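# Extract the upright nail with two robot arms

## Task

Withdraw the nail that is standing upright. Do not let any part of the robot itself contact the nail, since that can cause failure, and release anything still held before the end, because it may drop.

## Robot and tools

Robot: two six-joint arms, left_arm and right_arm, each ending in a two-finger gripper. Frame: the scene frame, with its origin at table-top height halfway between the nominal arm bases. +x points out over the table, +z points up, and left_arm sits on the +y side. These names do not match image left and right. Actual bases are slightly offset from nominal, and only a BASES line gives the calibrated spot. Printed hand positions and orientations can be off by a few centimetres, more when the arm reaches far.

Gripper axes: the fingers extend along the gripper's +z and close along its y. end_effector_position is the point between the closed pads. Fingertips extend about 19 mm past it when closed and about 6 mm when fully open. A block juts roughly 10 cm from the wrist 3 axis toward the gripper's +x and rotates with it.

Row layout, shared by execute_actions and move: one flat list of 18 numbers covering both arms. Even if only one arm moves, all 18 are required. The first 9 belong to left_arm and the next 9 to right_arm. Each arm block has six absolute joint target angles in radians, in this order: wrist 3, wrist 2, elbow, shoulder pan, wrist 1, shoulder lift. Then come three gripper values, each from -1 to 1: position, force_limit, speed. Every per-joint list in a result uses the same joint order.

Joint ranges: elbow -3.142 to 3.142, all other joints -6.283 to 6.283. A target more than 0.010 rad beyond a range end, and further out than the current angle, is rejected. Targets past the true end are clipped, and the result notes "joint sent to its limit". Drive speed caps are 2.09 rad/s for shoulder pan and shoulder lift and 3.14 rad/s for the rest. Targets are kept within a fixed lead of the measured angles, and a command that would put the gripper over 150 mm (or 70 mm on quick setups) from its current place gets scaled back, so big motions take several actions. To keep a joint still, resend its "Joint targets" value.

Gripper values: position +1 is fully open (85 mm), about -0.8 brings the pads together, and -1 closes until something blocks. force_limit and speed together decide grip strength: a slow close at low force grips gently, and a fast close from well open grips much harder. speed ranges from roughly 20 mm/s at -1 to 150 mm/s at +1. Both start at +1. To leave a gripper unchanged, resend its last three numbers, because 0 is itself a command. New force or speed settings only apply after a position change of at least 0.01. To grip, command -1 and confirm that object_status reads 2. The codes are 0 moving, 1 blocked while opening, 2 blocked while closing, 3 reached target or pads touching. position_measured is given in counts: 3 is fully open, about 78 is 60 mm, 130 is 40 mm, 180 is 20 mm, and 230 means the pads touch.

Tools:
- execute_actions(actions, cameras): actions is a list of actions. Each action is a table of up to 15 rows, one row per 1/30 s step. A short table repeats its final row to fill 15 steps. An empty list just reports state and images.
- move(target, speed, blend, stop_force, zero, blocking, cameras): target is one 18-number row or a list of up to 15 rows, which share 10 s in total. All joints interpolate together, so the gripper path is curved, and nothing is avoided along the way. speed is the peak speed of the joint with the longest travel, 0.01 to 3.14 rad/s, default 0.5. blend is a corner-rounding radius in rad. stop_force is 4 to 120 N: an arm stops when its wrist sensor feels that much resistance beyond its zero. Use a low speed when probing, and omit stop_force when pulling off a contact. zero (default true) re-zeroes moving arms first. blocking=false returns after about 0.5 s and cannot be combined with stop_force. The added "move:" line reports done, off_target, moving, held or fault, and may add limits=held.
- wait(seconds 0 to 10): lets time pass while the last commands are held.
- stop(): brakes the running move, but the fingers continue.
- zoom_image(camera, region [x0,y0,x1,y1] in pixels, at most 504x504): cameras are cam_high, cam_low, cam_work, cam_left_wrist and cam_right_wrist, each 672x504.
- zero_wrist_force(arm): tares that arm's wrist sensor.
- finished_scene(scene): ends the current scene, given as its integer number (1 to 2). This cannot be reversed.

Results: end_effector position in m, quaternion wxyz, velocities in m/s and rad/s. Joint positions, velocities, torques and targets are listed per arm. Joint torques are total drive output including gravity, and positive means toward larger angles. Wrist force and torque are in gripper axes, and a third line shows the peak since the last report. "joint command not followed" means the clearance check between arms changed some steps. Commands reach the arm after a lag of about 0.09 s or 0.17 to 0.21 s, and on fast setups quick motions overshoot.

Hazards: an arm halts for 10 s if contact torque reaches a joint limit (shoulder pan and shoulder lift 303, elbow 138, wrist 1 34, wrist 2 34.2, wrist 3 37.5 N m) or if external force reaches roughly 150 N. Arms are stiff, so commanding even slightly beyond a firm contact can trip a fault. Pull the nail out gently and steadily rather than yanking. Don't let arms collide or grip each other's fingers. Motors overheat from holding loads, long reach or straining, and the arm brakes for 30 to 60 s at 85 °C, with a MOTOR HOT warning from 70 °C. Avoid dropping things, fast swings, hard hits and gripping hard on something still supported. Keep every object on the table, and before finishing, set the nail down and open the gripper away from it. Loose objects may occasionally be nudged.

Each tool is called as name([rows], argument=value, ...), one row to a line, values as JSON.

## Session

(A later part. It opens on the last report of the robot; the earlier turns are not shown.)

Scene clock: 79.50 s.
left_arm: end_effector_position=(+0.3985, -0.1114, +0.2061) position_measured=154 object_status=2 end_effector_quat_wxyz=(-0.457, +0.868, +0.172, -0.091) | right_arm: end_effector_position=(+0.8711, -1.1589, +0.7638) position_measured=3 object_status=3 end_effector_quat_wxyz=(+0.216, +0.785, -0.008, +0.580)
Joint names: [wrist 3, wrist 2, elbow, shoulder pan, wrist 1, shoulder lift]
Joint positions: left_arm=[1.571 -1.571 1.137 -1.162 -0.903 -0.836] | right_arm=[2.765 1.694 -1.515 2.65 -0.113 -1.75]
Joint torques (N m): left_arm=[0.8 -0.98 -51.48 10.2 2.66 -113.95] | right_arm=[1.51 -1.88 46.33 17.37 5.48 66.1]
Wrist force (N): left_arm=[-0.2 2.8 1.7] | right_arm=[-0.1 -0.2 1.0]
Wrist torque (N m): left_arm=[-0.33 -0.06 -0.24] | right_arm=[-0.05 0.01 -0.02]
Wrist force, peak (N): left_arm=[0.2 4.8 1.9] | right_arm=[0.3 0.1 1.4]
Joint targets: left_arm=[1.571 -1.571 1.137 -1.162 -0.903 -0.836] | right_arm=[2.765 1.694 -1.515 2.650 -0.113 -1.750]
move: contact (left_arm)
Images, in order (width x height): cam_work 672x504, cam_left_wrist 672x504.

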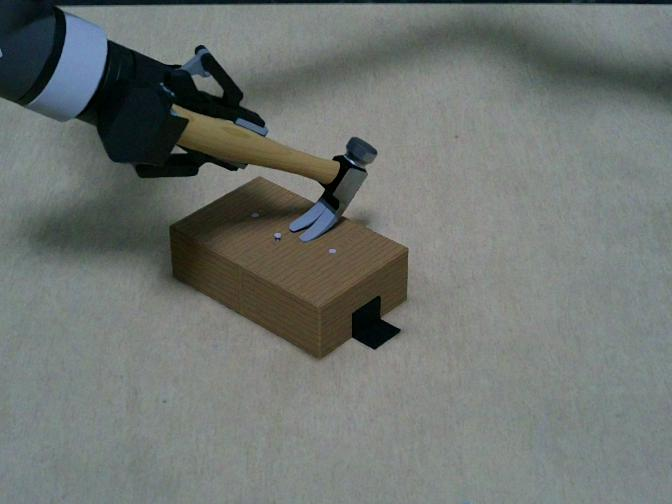

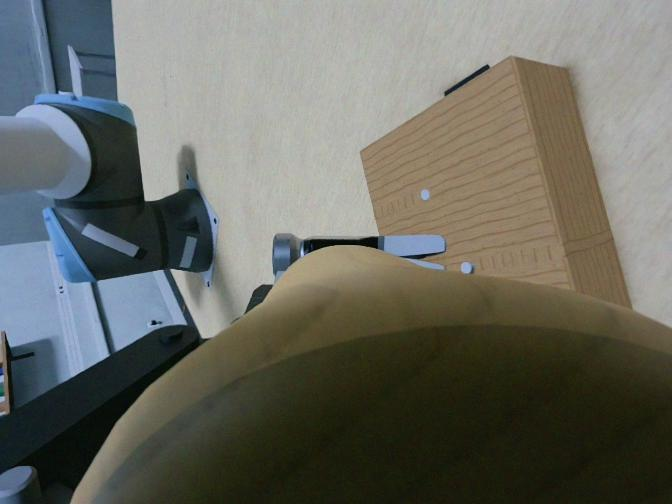

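move([
  [1.571,-1.571,1.0880,-1.1625,-0.8816,-0.8082,-1,0.7,-0.3,2.765,1.694,-1.515,2.65,-0.113,-1.75,1,1,1],
  [1.571,-1.571,1.0368,-1.1625,-0.8591,-0.7795,-1,0.7,-0.3,2.765,1.694,-1.515,2.65,-0.113,-1.75,1,1,1],
], speed=0.025, blend=0.01, stop_force=12, cameras=["cam_left_wrist","cam_work","cam_low"])

zoom_image(camera="cam_work", region=[250, 200, 330, 260])

zoom_image(camera="cam_left_wrist", region=[350, 170, 574, 338])

zoom_image(camera="cam_low", region=[220, 100, 340, 190])

Scene clock: 85.00 s.
left_arm: end_effector_position=(+0.4106, -0.1408, +0.2063) position_measured=154 object_status=2 end_effector_quat_wxyz=(-0.457, +0.868, +0.172, -0.091) | right_arm: end_effector_position=(+0.8711, -1.1589, +0.7638) position_measured=3 object_status=3 end_effector_quat_wxyz=(+0.216, +0.785, -0.008, +0.580)
Joint names: [wrist 3, wrist 2, elbow, shoulder pan, wrist 1, shoulder lift]
Joint positions: left_arm=[1.571 -1.571 1.037 -1.162 -0.859 -0.78] | right_arm=[2.765 1.694 -1.515 2.65 -0.113 -1.75]
Joint torques (N m): left_arm=[0.22 -1.37 -51.13 8.72 1.26 -116.15] | right_arm=[1.45 -1.94 47.37 16.33 4.94 63.16]
Wrist force (N): left_arm=[-1.8 11.7 22.4] | right_arm=[0.0 0.0 1.0]
Wrist torque (N m): left_arm=[-0.25 -0.06 -0.22] | right_arm=[-0.02 0.01 -0.02]
Wrist force, peak (N): left_arm=[-1.8 12.3 22.9] | right_arm=[0.6 -0.3 1.3]
Joint targets: left_arm=[1.571 -1.571 1.037 -1.162 -0.859 -0.780] | right_arm=[2.765 1.694 -1.515 2.650 -0.113 -1.750]
move: contact (left_arm); path passed 1 of 2 targets
Images, in order (width x height): cam_low 672x504, cam_work 672x504, cam_left_wrist 672x504.

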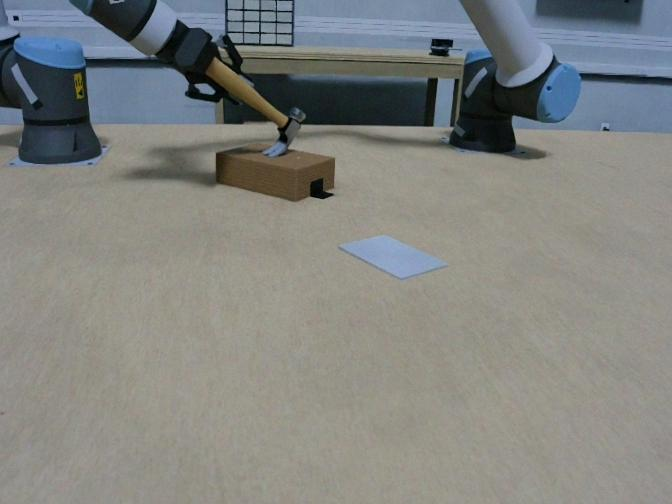

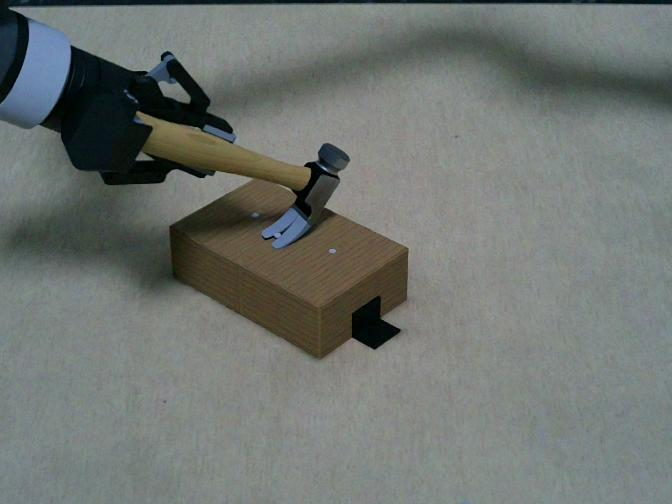

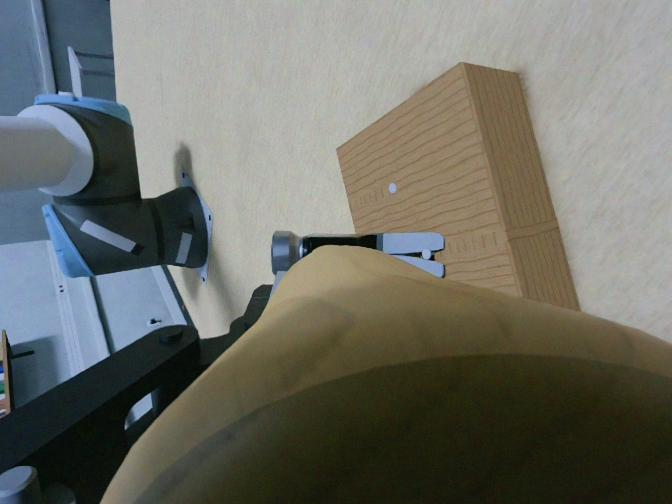

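Scaled by 6.300 from the camera's 672x504 image, which has a finer 960x720 frame.

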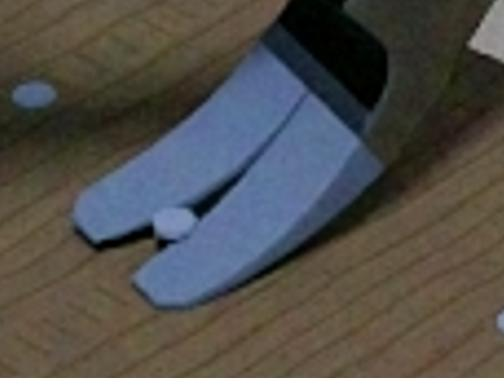

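Scaled by 2.250 from the camera's 672x504 image, which has a finer 960x720 frame.

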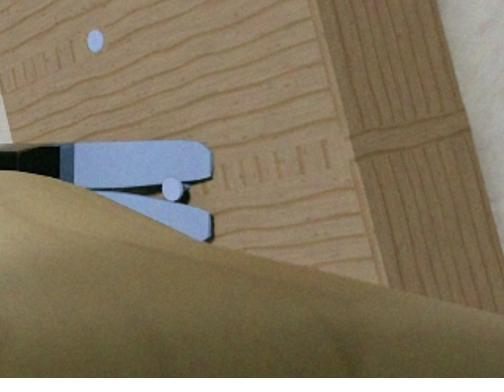

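Scaled by 4.200 from the camera's 672x504 image, which has a finer 960x720 frame.

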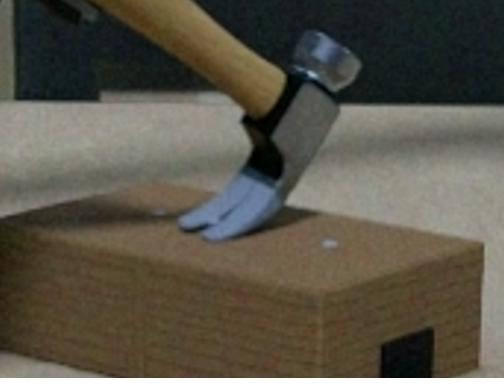

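move(target=[1.571,-1.571,1.1346,-1.1625,-0.9727,-0.8600,-1,0.7,-0.3,2.765,1.694,-1.515,2.65,-0.113,-1.75,1,1,1], speed=0.05, stop_force=80, cameras=["cam_left_wrist","cam_work"])

zoom_image(camera="cam_work", region=[240, 180, 344, 258])

Scene clock: 92.30 s.
left_arm: end_effector_position=(+0.4057, -0.1289, +0.2157) position_measured=232 object_status=3 end_effector_quat_wxyz=(-0.415, +0.889, +0.176, -0.082) | right_arm: end_effector_position=(+0.8711, -1.1589, +0.7638) position_measured=3 object_status=3 end_effector_quat_wxyz=(+0.216, +0.785, -0.008, +0.580)
Joint names: [wrist 3, wrist 2, elbow, shoulder pan, wrist 1, shoulder lift]
Joint positions: left_arm=[1.571 -1.571 1.135 -1.162 -0.973 -0.86] | right_arm=[2.765 1.694 -1.515 2.65 -0.113 -1.75]
Joint torques (N m): left_arm=[0.14 0.81 -39.09 7.37 -3.83 -111.22] | right_arm=[1.27 -2.06 48.42 15.61 4.76 63.22]
Wrist force (N): left_arm=[-0.1 -0.1 -0.8] | right_arm=[0.2 -0.4 0.8]
Wrist torque (N m): left_arm=[-0.09 -0.06 -0.16] | right_arm=[-0.08 -0.02 -0.01]
Wrist force, peak (N): left_arm=[-2.2 13.8 25.0] | right_arm=[0.1 -0.4 1.5]
Joint targets: left_arm=[1.571 -1.571 1.135 -1.163 -0.973 -0.860] | right_arm=[2.765 1.694 -1.515 2.650 -0.113 -1.750]
move: done
Images, in order (width x height): cam_work 672x504, cam_left_wrist 672x504.

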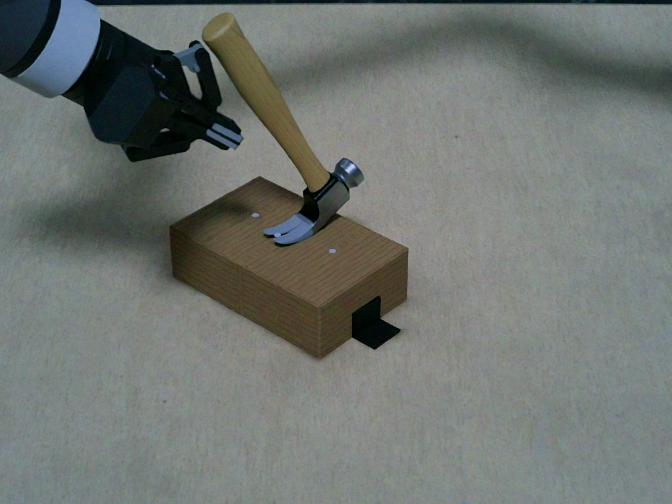

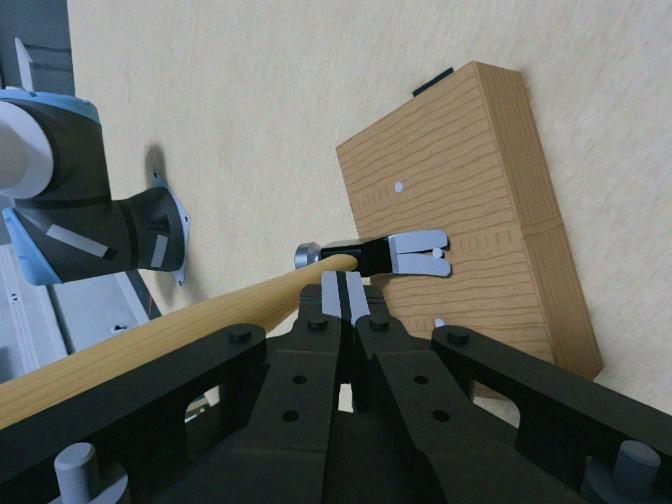

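Scaled by 4.846 from the camera's 672x504 image, which has a finer 960x720 frame.

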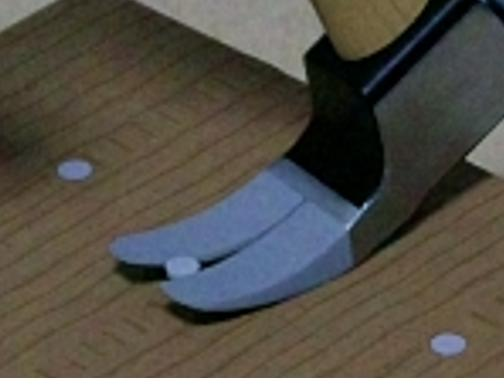

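execute_actions(actions=[])

zoom_image(camera="cam_low", region=[200, 60, 350, 210])

zoom_image(camera="cam_high", region=[160, 90, 320, 250])

Scene clock: 95.07 s.
left_arm: end_effector_position=(+0.4057, -0.1289, +0.2157) position_measured=232 object_status=3 end_effector_quat_wxyz=(-0.415, +0.889, +0.176, -0.082) | right_arm: end_effector_position=(+0.8711, -1.1589, +0.7638) position_measured=3 object_status=3 end_effector_quat_wxyz=(+0.216, +0.785, -0.008, +0.580)
Joint names: [wrist 3, wrist 2, elbow, shoulder pan, wrist 1, shoulder lift]
Joint positions: left_arm=[1.571 -1.571 1.135 -1.162 -0.973 -0.86] | right_arm=[2.765 1.694 -1.515 2.65 -0.113 -1.75]
Joint velocities: within noise
Joint torques (N m): left_arm=[0.31 1.09 -46.04 5.95 -0.25 -110.01] | right_arm=[1.34 -1.68 48.1 15.51 4.39 62.23]
Motor temperatures (°C): left_arm=[32 33 29 27 36 30] | right_arm=[34 25 29 31 37 30]
Wrist force (N): left_arm=[-0.2 -0.4 -1.3] | right_arm=[0.3 0.0 1.0]
Wrist torque (N m): left_arm=[-0.14 -0.03 -0.16] | right_arm=[-0.02 -0.06 -0.02]
Wrist force, peak (N): left_arm=[0.4 -0.3 -1.4] | right_arm=[0.2 -0.3 1.3]
Joint targets: left_arm=[1.571 -1.571 1.135 -1.163 -0.973 -0.860] | right_arm=[2.765 1.694 -1.515 2.650 -0.113 -1.750]
Tool commands: left_gripper/position=-1.0 left_gripper/force_limit=+0.7 left_gripper/speed=-0.3 right_gripper/position=+1.0 right_gripper/force_limit=+1.0 right_gripper/speed=+1.0

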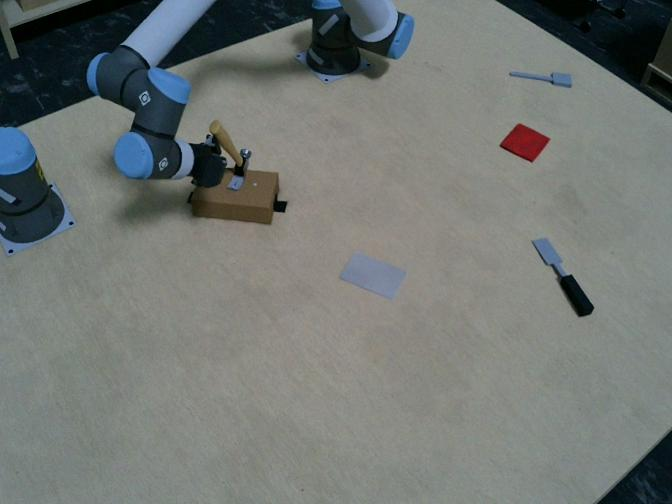

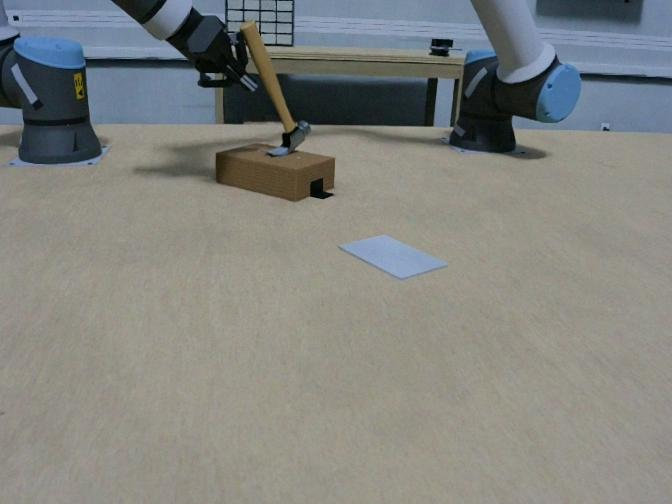

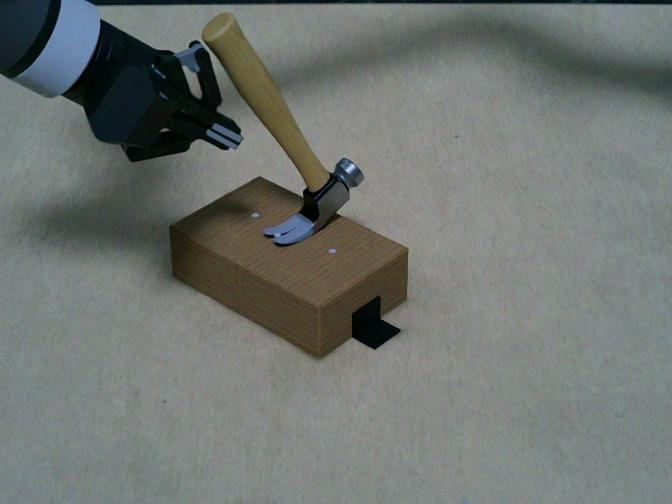

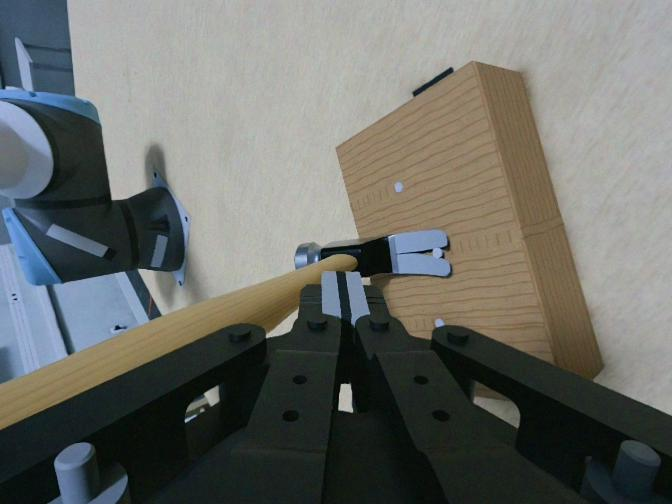

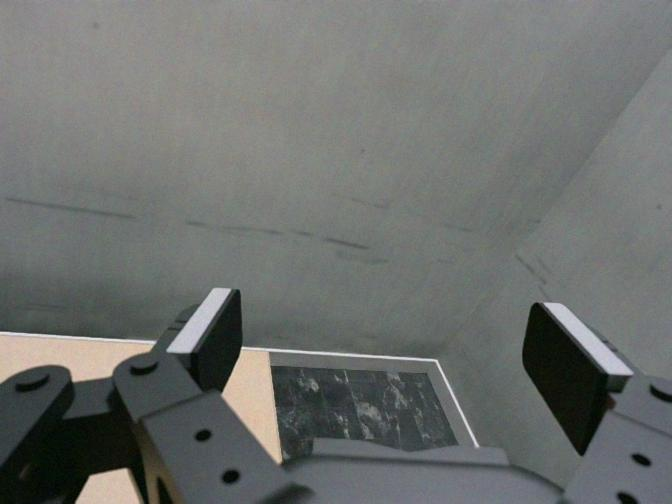

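Scaled by 3.360 from the camera's 672x504 image, which has a finer 960x720 frame.

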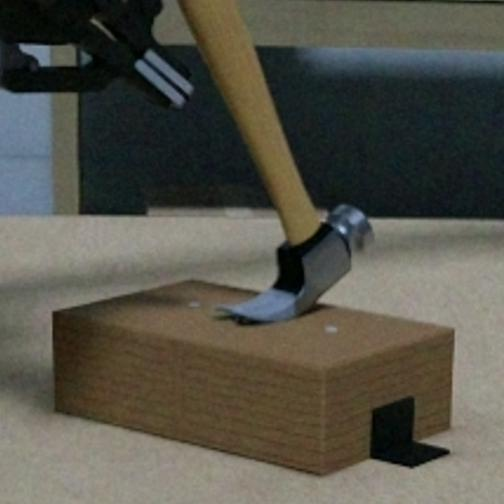

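Scaled by 3.150 from the camera's 672x504 image, which has a finer 960x720 frame.

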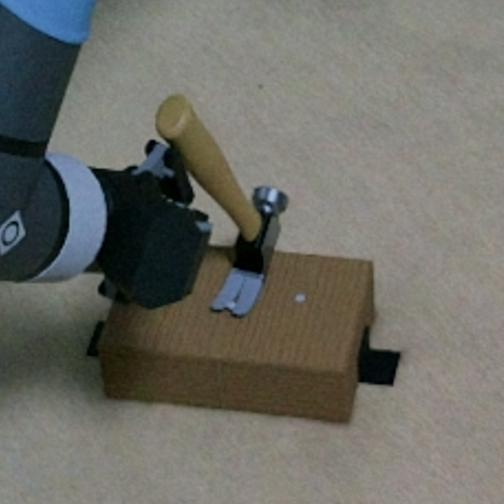

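move([
  [1.571,-1.571,0.797,-1.1625,-0.697,-0.711,-1,0.7,-0.3,2.765,1.694,-1.515,2.65,-0.113,-1.75,1,1,1],
  [0,-1.571,0.629,-1.1625,-0.310,-0.581,-1,0.7,-0.3,2.765,1.694,-1.515,2.65,-0.113,-1.75,1,1,1],
], speed=[0.15,0.5], cameras=[])

move(target=[0,-1.571,0.629,-1.1625,-0.310,-0.581,1,0.7,-0.3,2.765,1.694,-1.515,2.65,-0.113,-1.75,1,1,1], cameras=["cam_left_wrist","cam_work","cam_low"])

Scene clock: 103.20 s.
left_arm: end_effector_position=(+0.4173, -0.1571, +0.3003) position_measured=232 object_status=3 end_effector_quat_wxyz=(-0.506, +0.441, +0.659, +0.339) | right_arm: end_effector_position=(+0.8711, -1.1589, +0.7638) position_measured=3 object_status=3 end_effector_quat_wxyz=(+0.216, +0.785, -0.008, +0.580)
Joint names: [wrist 3, wrist 2, elbow, shoulder pan, wrist 1, shoulder lift]
Joint positions: left_arm=[0 -1.571 0.629 -1.162 -0.31 -0.581] | right_arm=[2.765 1.694 -1.515 2.65 -0.113 -1.75]
Joint torques (N m): left_arm=[-2.13 1 -51.22 -2.57 5.07 -93.59] | right_arm=[1.15 -1.66 48.88 14.53 4.04 58.83]
Wrist force (N): left_arm=[1.4 0.5 0.9] | right_arm=[0.4 0.1 0.9]
Wrist torque (N m): left_arm=[-0.04 -0.13 -0.10] | right_arm=[0.00 -0.06 -0.02]
Wrist force, peak (N): left_arm=[1.7 1.0 0.8] | right_arm=[0.1 -0.3 1.4]
Joint targets: left_arm=[0.000 -1.571 0.629 -1.163 -0.310 -0.581] | right_arm=[2.765 1.694 -1.515 2.650 -0.113 -1.750]
move: done
No camera images: "cameras" was empty.

Scene clock: 104.83 s.
left_arm: end_effector_position=(+0.4173, -0.1571, +0.3003) position_measured=3 object_status=0 end_effector_quat_wxyz=(-0.506, +0.441, +0.659, +0.339) | right_arm: end_effector_position=(+0.8711, -1.1589, +0.7638) position_measured=3 object_status=3 end_effector_quat_wxyz=(+0.216, +0.785, -0.008, +0.580)
Joint names: [wrist 3, wrist 2, elbow, shoulder pan, wrist 1, shoulder lift]
Joint positions: left_arm=[0 -1.571 0.629 -1.162 -0.31 -0.581] | right_arm=[2.765 1.694 -1.515 2.65 -0.113 -1.75]
Joint torques (N m): left_arm=[-2.01 1.08 -47.28 -6.72 3.61 -96.86] | right_arm=[0.86 -1.84 49.24 15.7 4.04 58.37]
Wrist force (N): left_arm=[1.2 0.6 1.1] | right_arm=[0.1 0.0 1.1]
Wrist torque (N m): left_arm=[-0.03 -0.07 -0.09] | right_arm=[-0.01 -0.01 -0.02]
Wrist force, peak (N): left_arm=[1.4 0.4 1.4] | right_arm=[0.1 -0.1 1.3]
Joint targets: left_arm=[0.000 -1.571 0.629 -1.163 -0.310 -0.581] | right_arm=[2.765 1.694 -1.515 2.650 -0.113 -1.750]
move: done
Images, in order (width x height): cam_low 672x504, cam_work 672x504, cam_left_wrist 672x504.

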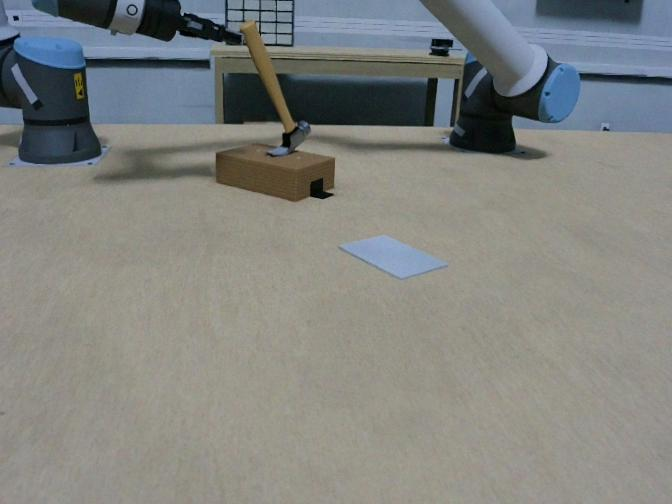

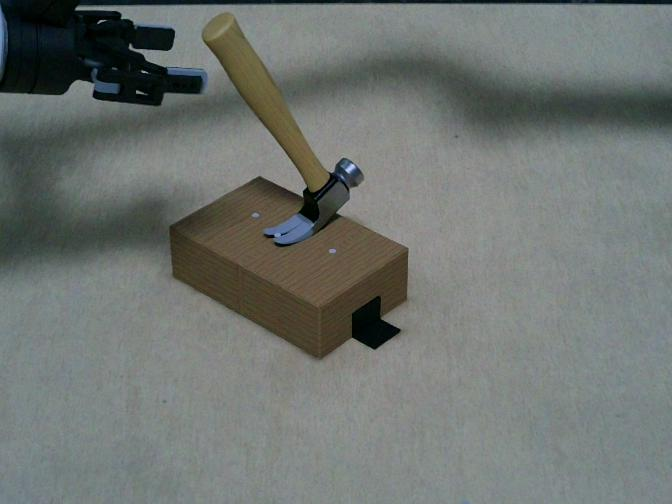

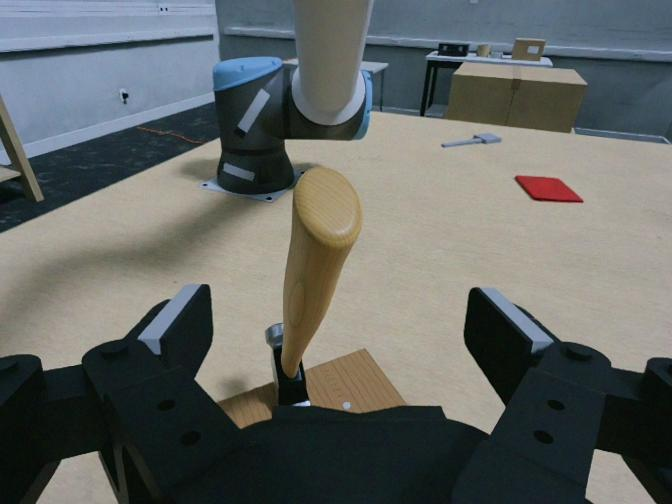

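move([
  [0.1,-1.571,0.629,-1.178,-0.310,-0.581,1,0.7,-0.3,2.765,1.694,-1.515,2.65,-0.113,-1.75,1,1,1],
  [0.1,-1.571,0.9719,-1.178,-0.4331,-0.7133,1,0.7,-0.3,2.765,1.694,-1.515,2.65,-0.113,-1.75,1,1,1],
], speed=0.1, stop_force=8, cameras=["cam_left_wrist","cam_work","cam_low"])

Scene clock: 111.03 s.
left_arm: end_effector_position=(+0.3759, -0.0874, +0.2681) position_measured=3 object_status=3 end_effector_quat_wxyz=(+0.549, -0.462, -0.611, -0.335) | right_arm: end_effector_position=(+0.8711, -1.1589, +0.7638) position_measured=3 object_status=3 end_effector_quat_wxyz=(+0.216, +0.785, -0.008, +0.580)
Joint names: [wrist 3, wrist 2, elbow, shoulder pan, wrist 1, shoulder lift]
Joint positions: left_arm=[0.1 -1.571 0.972 -1.178 -0.433 -0.713] | right_arm=[2.765 1.694 -1.515 2.65 -0.113 -1.75]
Joint torques (N m): left_arm=[1.8 0.7 -35.18 -9.83 -0.61 -117.2] | right_arm=[1.02 -1.58 50.3 15.44 3.69 59.11]
Wrist force (N): left_arm=[1.7 0.4 1.0] | right_arm=[0.0 -0.1 0.9]
Wrist torque (N m): left_arm=[-0.07 -0.14 -0.14] | right_arm=[-0.03 -0.01 -0.01]
Wrist force, peak (N): left_arm=[2.1 0.6 0.9] | right_arm=[0.4 0.2 1.3]
Joint targets: left_arm=[0.100 -1.571 0.972 -1.178 -0.433 -0.713] | right_arm=[2.765 1.694 -1.515 2.650 -0.113 -1.750]
move: done
Images, in order (width x height): cam_low 672x504, cam_work 672x504, cam_left_wrist 672x504.

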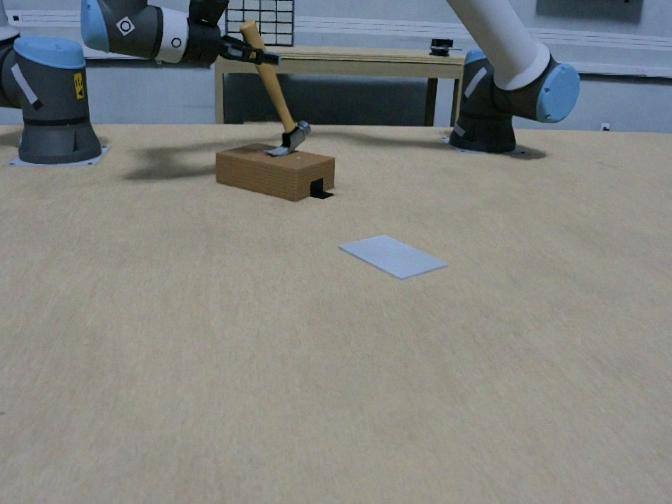

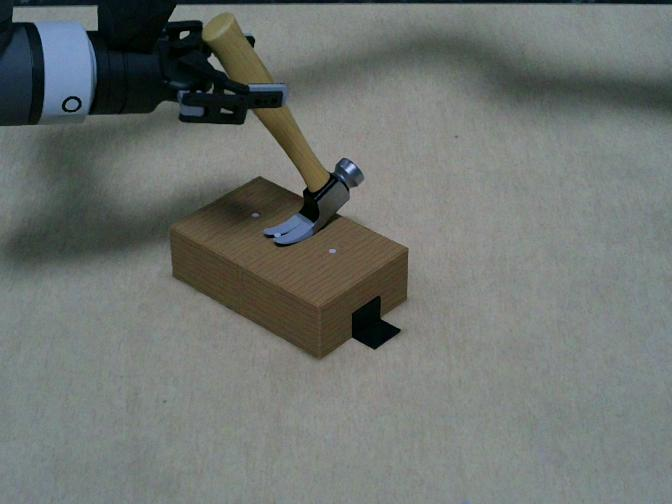

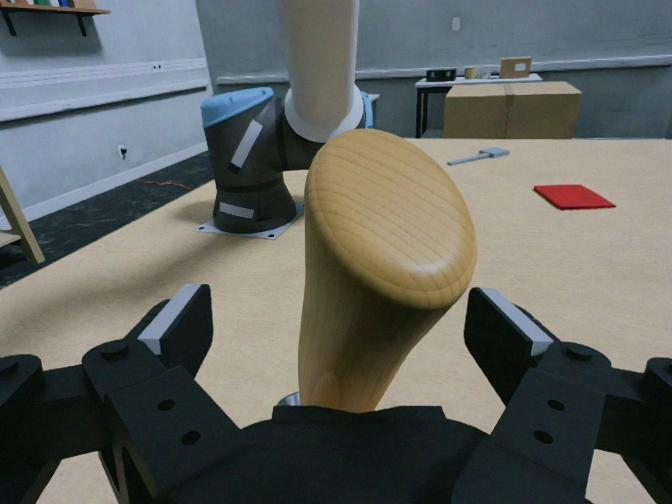

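move(target=[0.1,-1.571,0.9719,-1.178,-0.4331,-0.7133,-1,0.6,-0.3,2.765,1.694,-1.515,2.65,-0.113,-1.75,1,1,1], cameras=["cam_left_wrist","cam_work","cam_low"])

zoom_image(camera="cam_work", region=[240, 180, 344, 258])

Scene clock: 112.80 s.
left_arm: end_effector_position=(+0.3759, -0.0874, +0.2681) position_measured=169 object_status=2 end_effector_quat_wxyz=(+0.549, -0.462, -0.611, -0.335) | right_arm: end_effector_position=(+0.8711, -1.1589, +0.7638) position_measured=3 object_status=3 end_effector_quat_wxyz=(+0.216, +0.785, -0.008, +0.580)
Joint names: [wrist 3, wrist 2, elbow, shoulder pan, wrist 1, shoulder lift]
Joint positions: left_arm=[0.1 -1.571 0.972 -1.178 -0.433 -0.713] | right_arm=[2.765 1.694 -1.515 2.65 -0.113 -1.75]
Joint torques (N m): left_arm=[-0.05 1.03 -39.88 -5.77 0.5 -112.1] | right_arm=[0.9 -1.81 50.24 15.74 3.42 60.1]
Wrist force (N): left_arm=[3.4 -5.0 -1.0] | right_arm=[0.0 -0.1 0.8]
Wrist torque (N m): left_arm=[0.45 0.03 0.56] | right_arm=[-0.03 -0.01 -0.02]
Wrist force, peak (N): left_arm=[4.0 -5.2 -2.1] | right_arm=[0.0 -0.2 1.3]
Joint targets: left_arm=[0.100 -1.571 0.972 -1.178 -0.433 -0.713] | right_arm=[2.765 1.694 -1.515 2.650 -0.113 -1.750]
move: done
Images, in order (width x height): cam_low 672x504, cam_work 672x504, cam_left_wrist 672x504.

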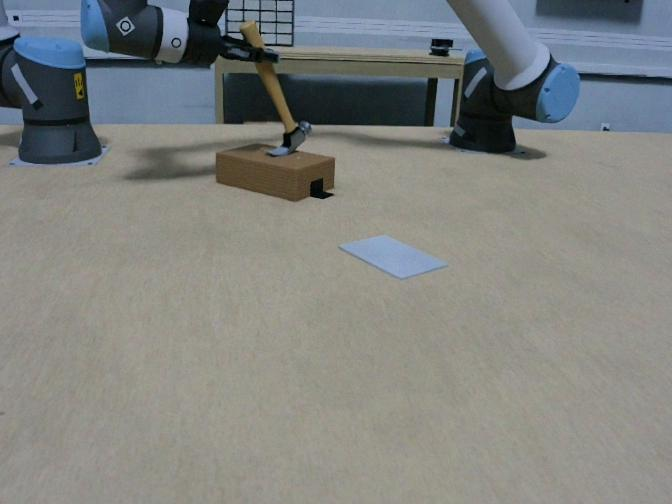

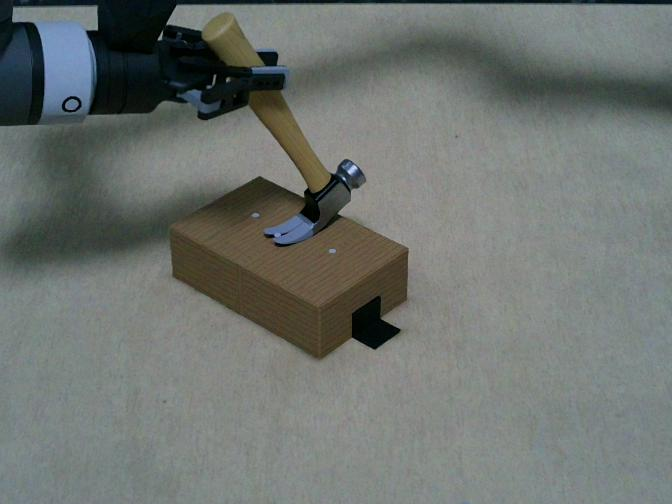

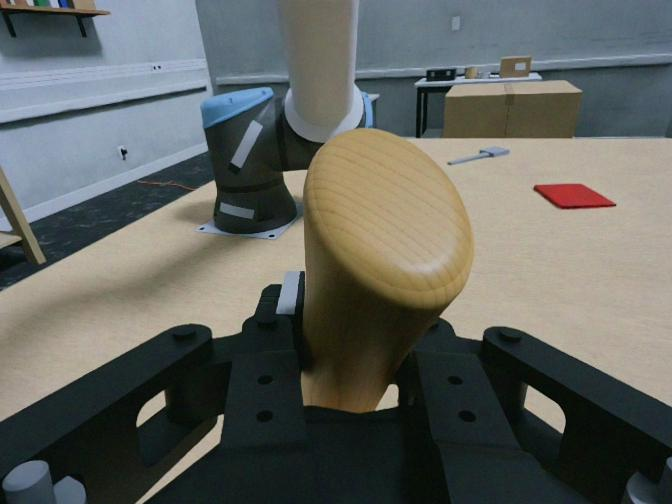

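Scaled by 4.846 from the camera's 672x504 image, which has a finer 960x720 frame.

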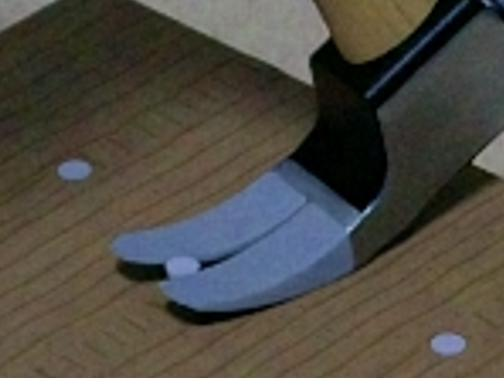

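move(target=[0.1,-1.571,1.1431,-1.178,-0.6350,-0.8572,-1,0.6,-0.3,2.765,1.694,-1.515,2.65,-0.113,-1.75,1,1,1], speed=0.05, stop_force=70, cameras=["cam_left_wrist","cam_work","cam_low"])

zoom_image(camera="cam_work", region=[240, 180, 344, 258])

Scene clock: 118.87 s.
left_arm: end_effector_position=(+0.3636, -0.0563, +0.2730) position_measured=169 object_status=2 end_effector_quat_wxyz=(-0.490, +0.494, +0.653, +0.299) | right_arm: end_effector_position=(+0.8711, -1.1589, +0.7638) position_measured=3 object_status=3 end_effector_quat_wxyz=(+0.216, +0.785, -0.008, +0.580)
Joint names: [wrist 3, wrist 2, elbow, shoulder pan, wrist 1, shoulder lift]
Joint positions: left_arm=[0.1 -1.571 1.143 -1.178 -0.635 -0.857] | right_arm=[2.765 1.694 -1.515 2.65 -0.113 -1.75]
Joint torques (N m): left_arm=[-0.85 0.97 -37.29 13.03 -1.1 -111.08] | right_arm=[0.54 -1.39 51.03 15.04 3.26 58.42]
Wrist force (N): left_arm=[-0.8 0.4 1.7] | right_arm=[0.3 -0.2 0.8]
Wrist torque (N m): left_arm=[-0.01 -0.06 -0.19] | right_arm=[-0.06 -0.06 -0.02]
Wrist force, peak (N): left_arm=[3.0 -5.1 -3.1] | right_arm=[0.6 -0.1 1.4]
Joint targets: left_arm=[0.100 -1.571 1.143 -1.178 -0.635 -0.857] | right_arm=[2.765 1.694 -1.515 2.650 -0.113 -1.750]
move: done
Images, in order (width x height): cam_low 672x504, cam_work 672x504, cam_left_wrist 672x504.

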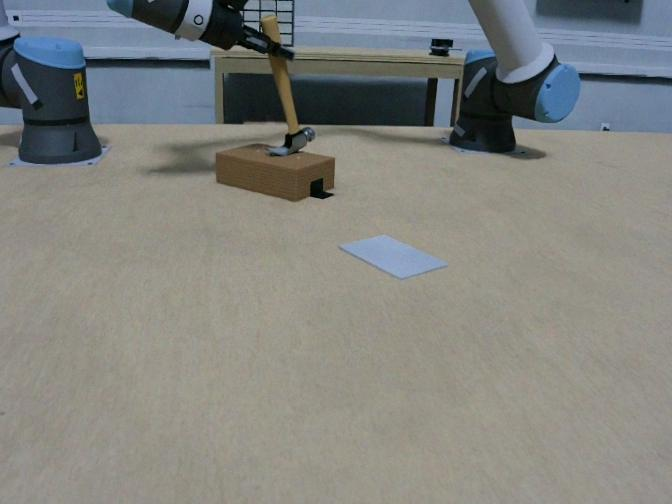

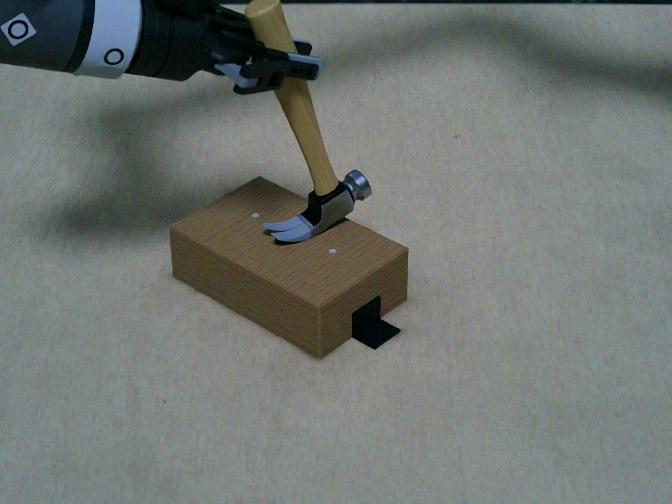

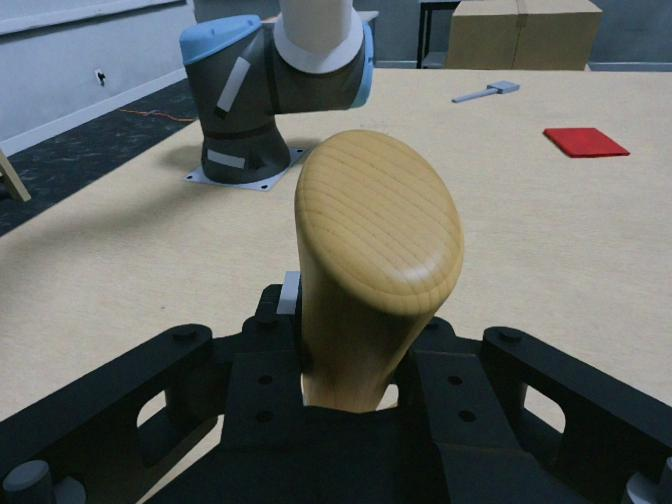

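Scaled by 4.846 from the camera's 672x504 image, which has a finer 960x720 frame.

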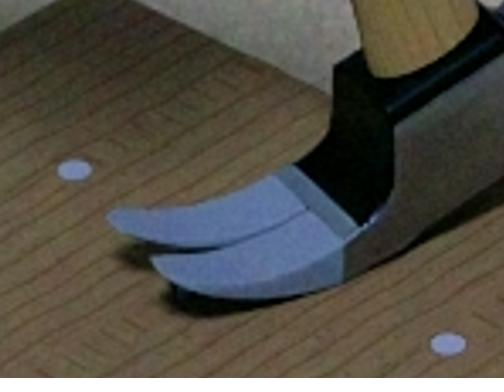

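zoom_image(camera="cam_high", region=[190, 150, 290, 225])

zoom_image(camera="cam_low", region=[240, 110, 330, 180])

zoom_image(camera="cam_work", region=[255, 210, 305, 248])

This scene's latest camera images include none from cam_high. They are from: cam_low, cam_work, cam_left_wrist. cam_high's image comes with the result of a call that names it in "cameras".

Scaled by 5.600 from the camera's 672x504 image, which has a finer 960x720 frame.

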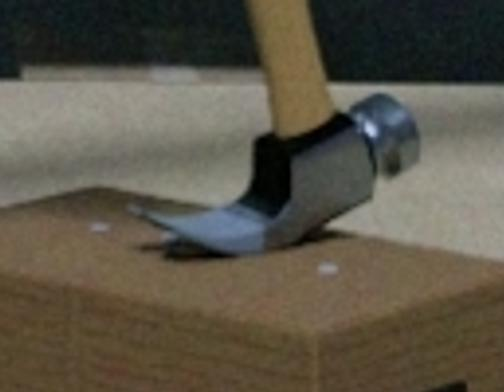

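Scaled by 10.080 from the camera's 672x504 image, which has a finer 960x720 frame.

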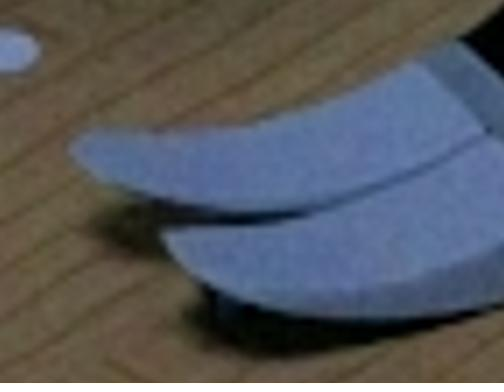

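move([
  [0.1,-1.571,1.1109,-1.178,-0.5876,-0.8724,-1,0.6,-0.3,2.765,1.694,-1.515,2.65,-0.113,-1.75,1,1,1],
  [0.0,-1.571,0.6480,-1.1625,0.0625,-0.4487,-1,0.6,-0.3,2.765,1.694,-1.515,2.65,-0.113,-1.75,1,1,1],
], speed=[0.05,0.2], cameras=["cam_left_wrist","cam_work","cam_low","cam_high"])

zoom_image(camera="cam_work", region=[220, 130, 380, 250])

zoom_image(camera="cam_low", region=[220, 80, 340, 170])

zoom_image(camera="cam_high", region=[190, 130, 310, 220])

Scene clock: 127.67 s.
left_arm: end_effector_position=(+0.4048, -0.1267, +0.2911) position_measured=171 object_status=2 end_effector_quat_wxyz=(+0.659, -0.339, -0.506, -0.441) | right_arm: end_effector_position=(+0.8711, -1.1589, +0.7638) position_measured=3 object_status=3 end_effector_quat_wxyz=(+0.216, +0.785, -0.008, +0.580)
Joint names: [wrist 3, wrist 2, elbow, shoulder pan, wrist 1, shoulder lift]
Joint positions: left_arm=[0 -1.571 0.648 -1.162 0.062 -0.449] | right_arm=[2.765 1.694 -1.515 2.65 -0.113 -1.75]
Joint torques (N m): left_arm=[-2.05 0.72 -48.93 12.67 11.23 -103.48] | right_arm=[0.56 -1.66 51.43 15.67 2.72 58.56]
Wrist force (N): left_arm=[-3.9 1.3 -0.7] | right_arm=[0.1 -0.2 1.3]
Wrist torque (N m): left_arm=[0.02 -0.24 -0.14] | right_arm=[-0.05 -0.01 -0.01]
Wrist force, peak (N): left_arm=[-4.2 0.5 3.5] | right_arm=[0.3 0.1 1.5]
Joint targets: left_arm=[0.000 -1.571 0.648 -1.163 0.062 -0.449] | right_arm=[2.765 1.694 -1.515 2.650 -0.113 -1.750]
move: done
Images, in order (width x height): cam_high 672x504, cam_low 672x504, cam_work 672x504, cam_left_wrist 672x504.

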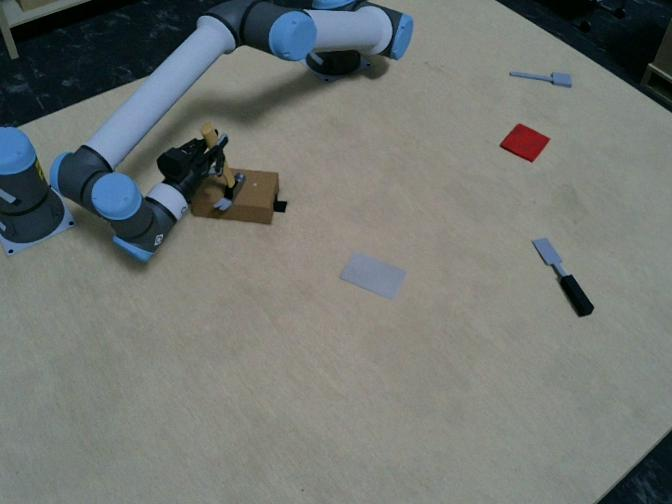

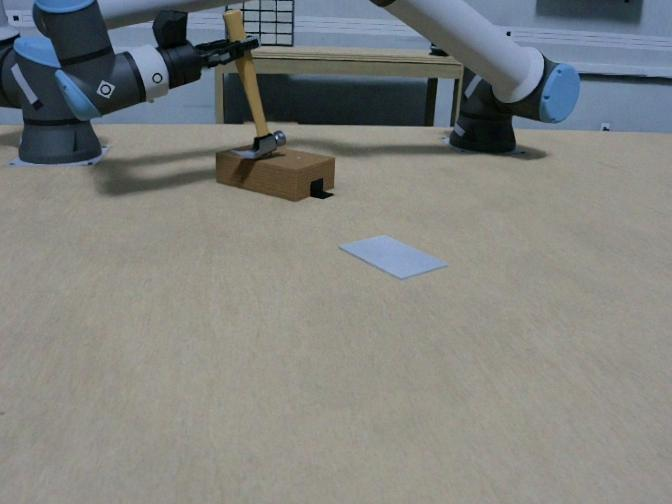

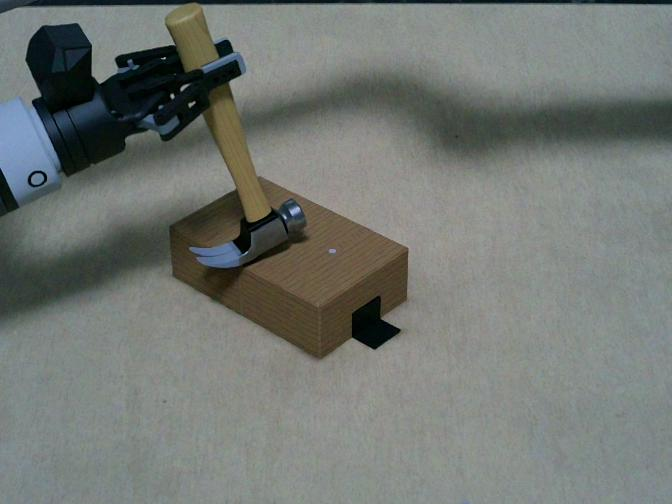

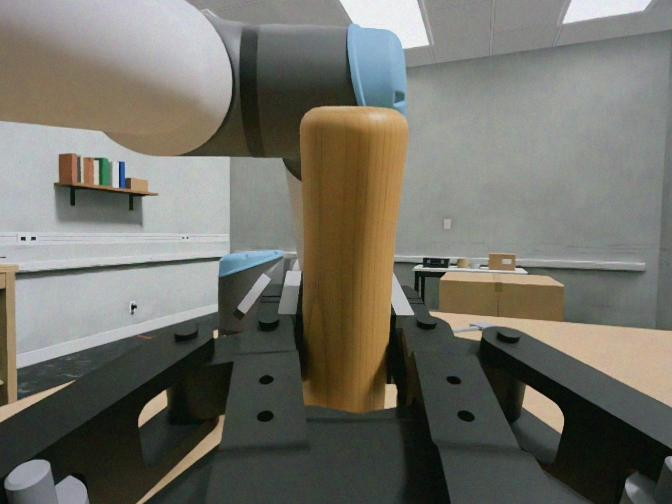

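Scaled by 3.150 from the camera's 672x504 image, which has a finer 960x720 frame.

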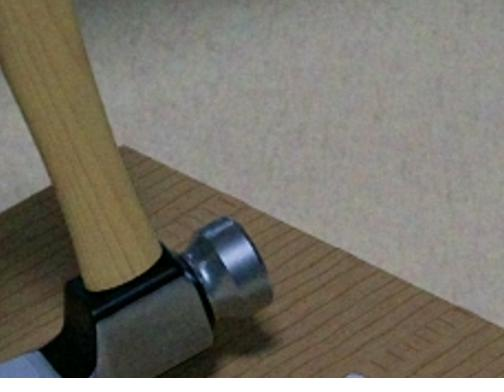

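Scaled by 4.200 from the camera's 672x504 image, which has a finer 960x720 frame.

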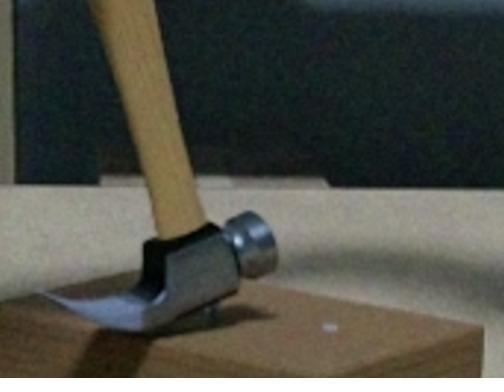

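Scaled by 4.200 from the camera's 672x504 image, which has a finer 960x720 frame.

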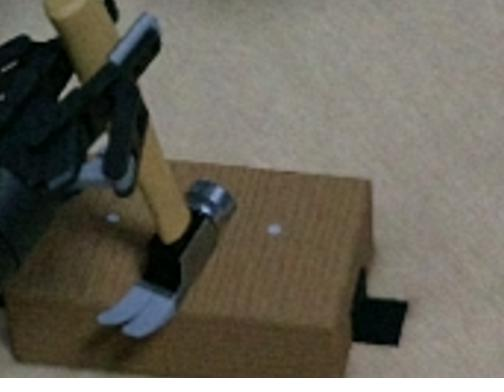

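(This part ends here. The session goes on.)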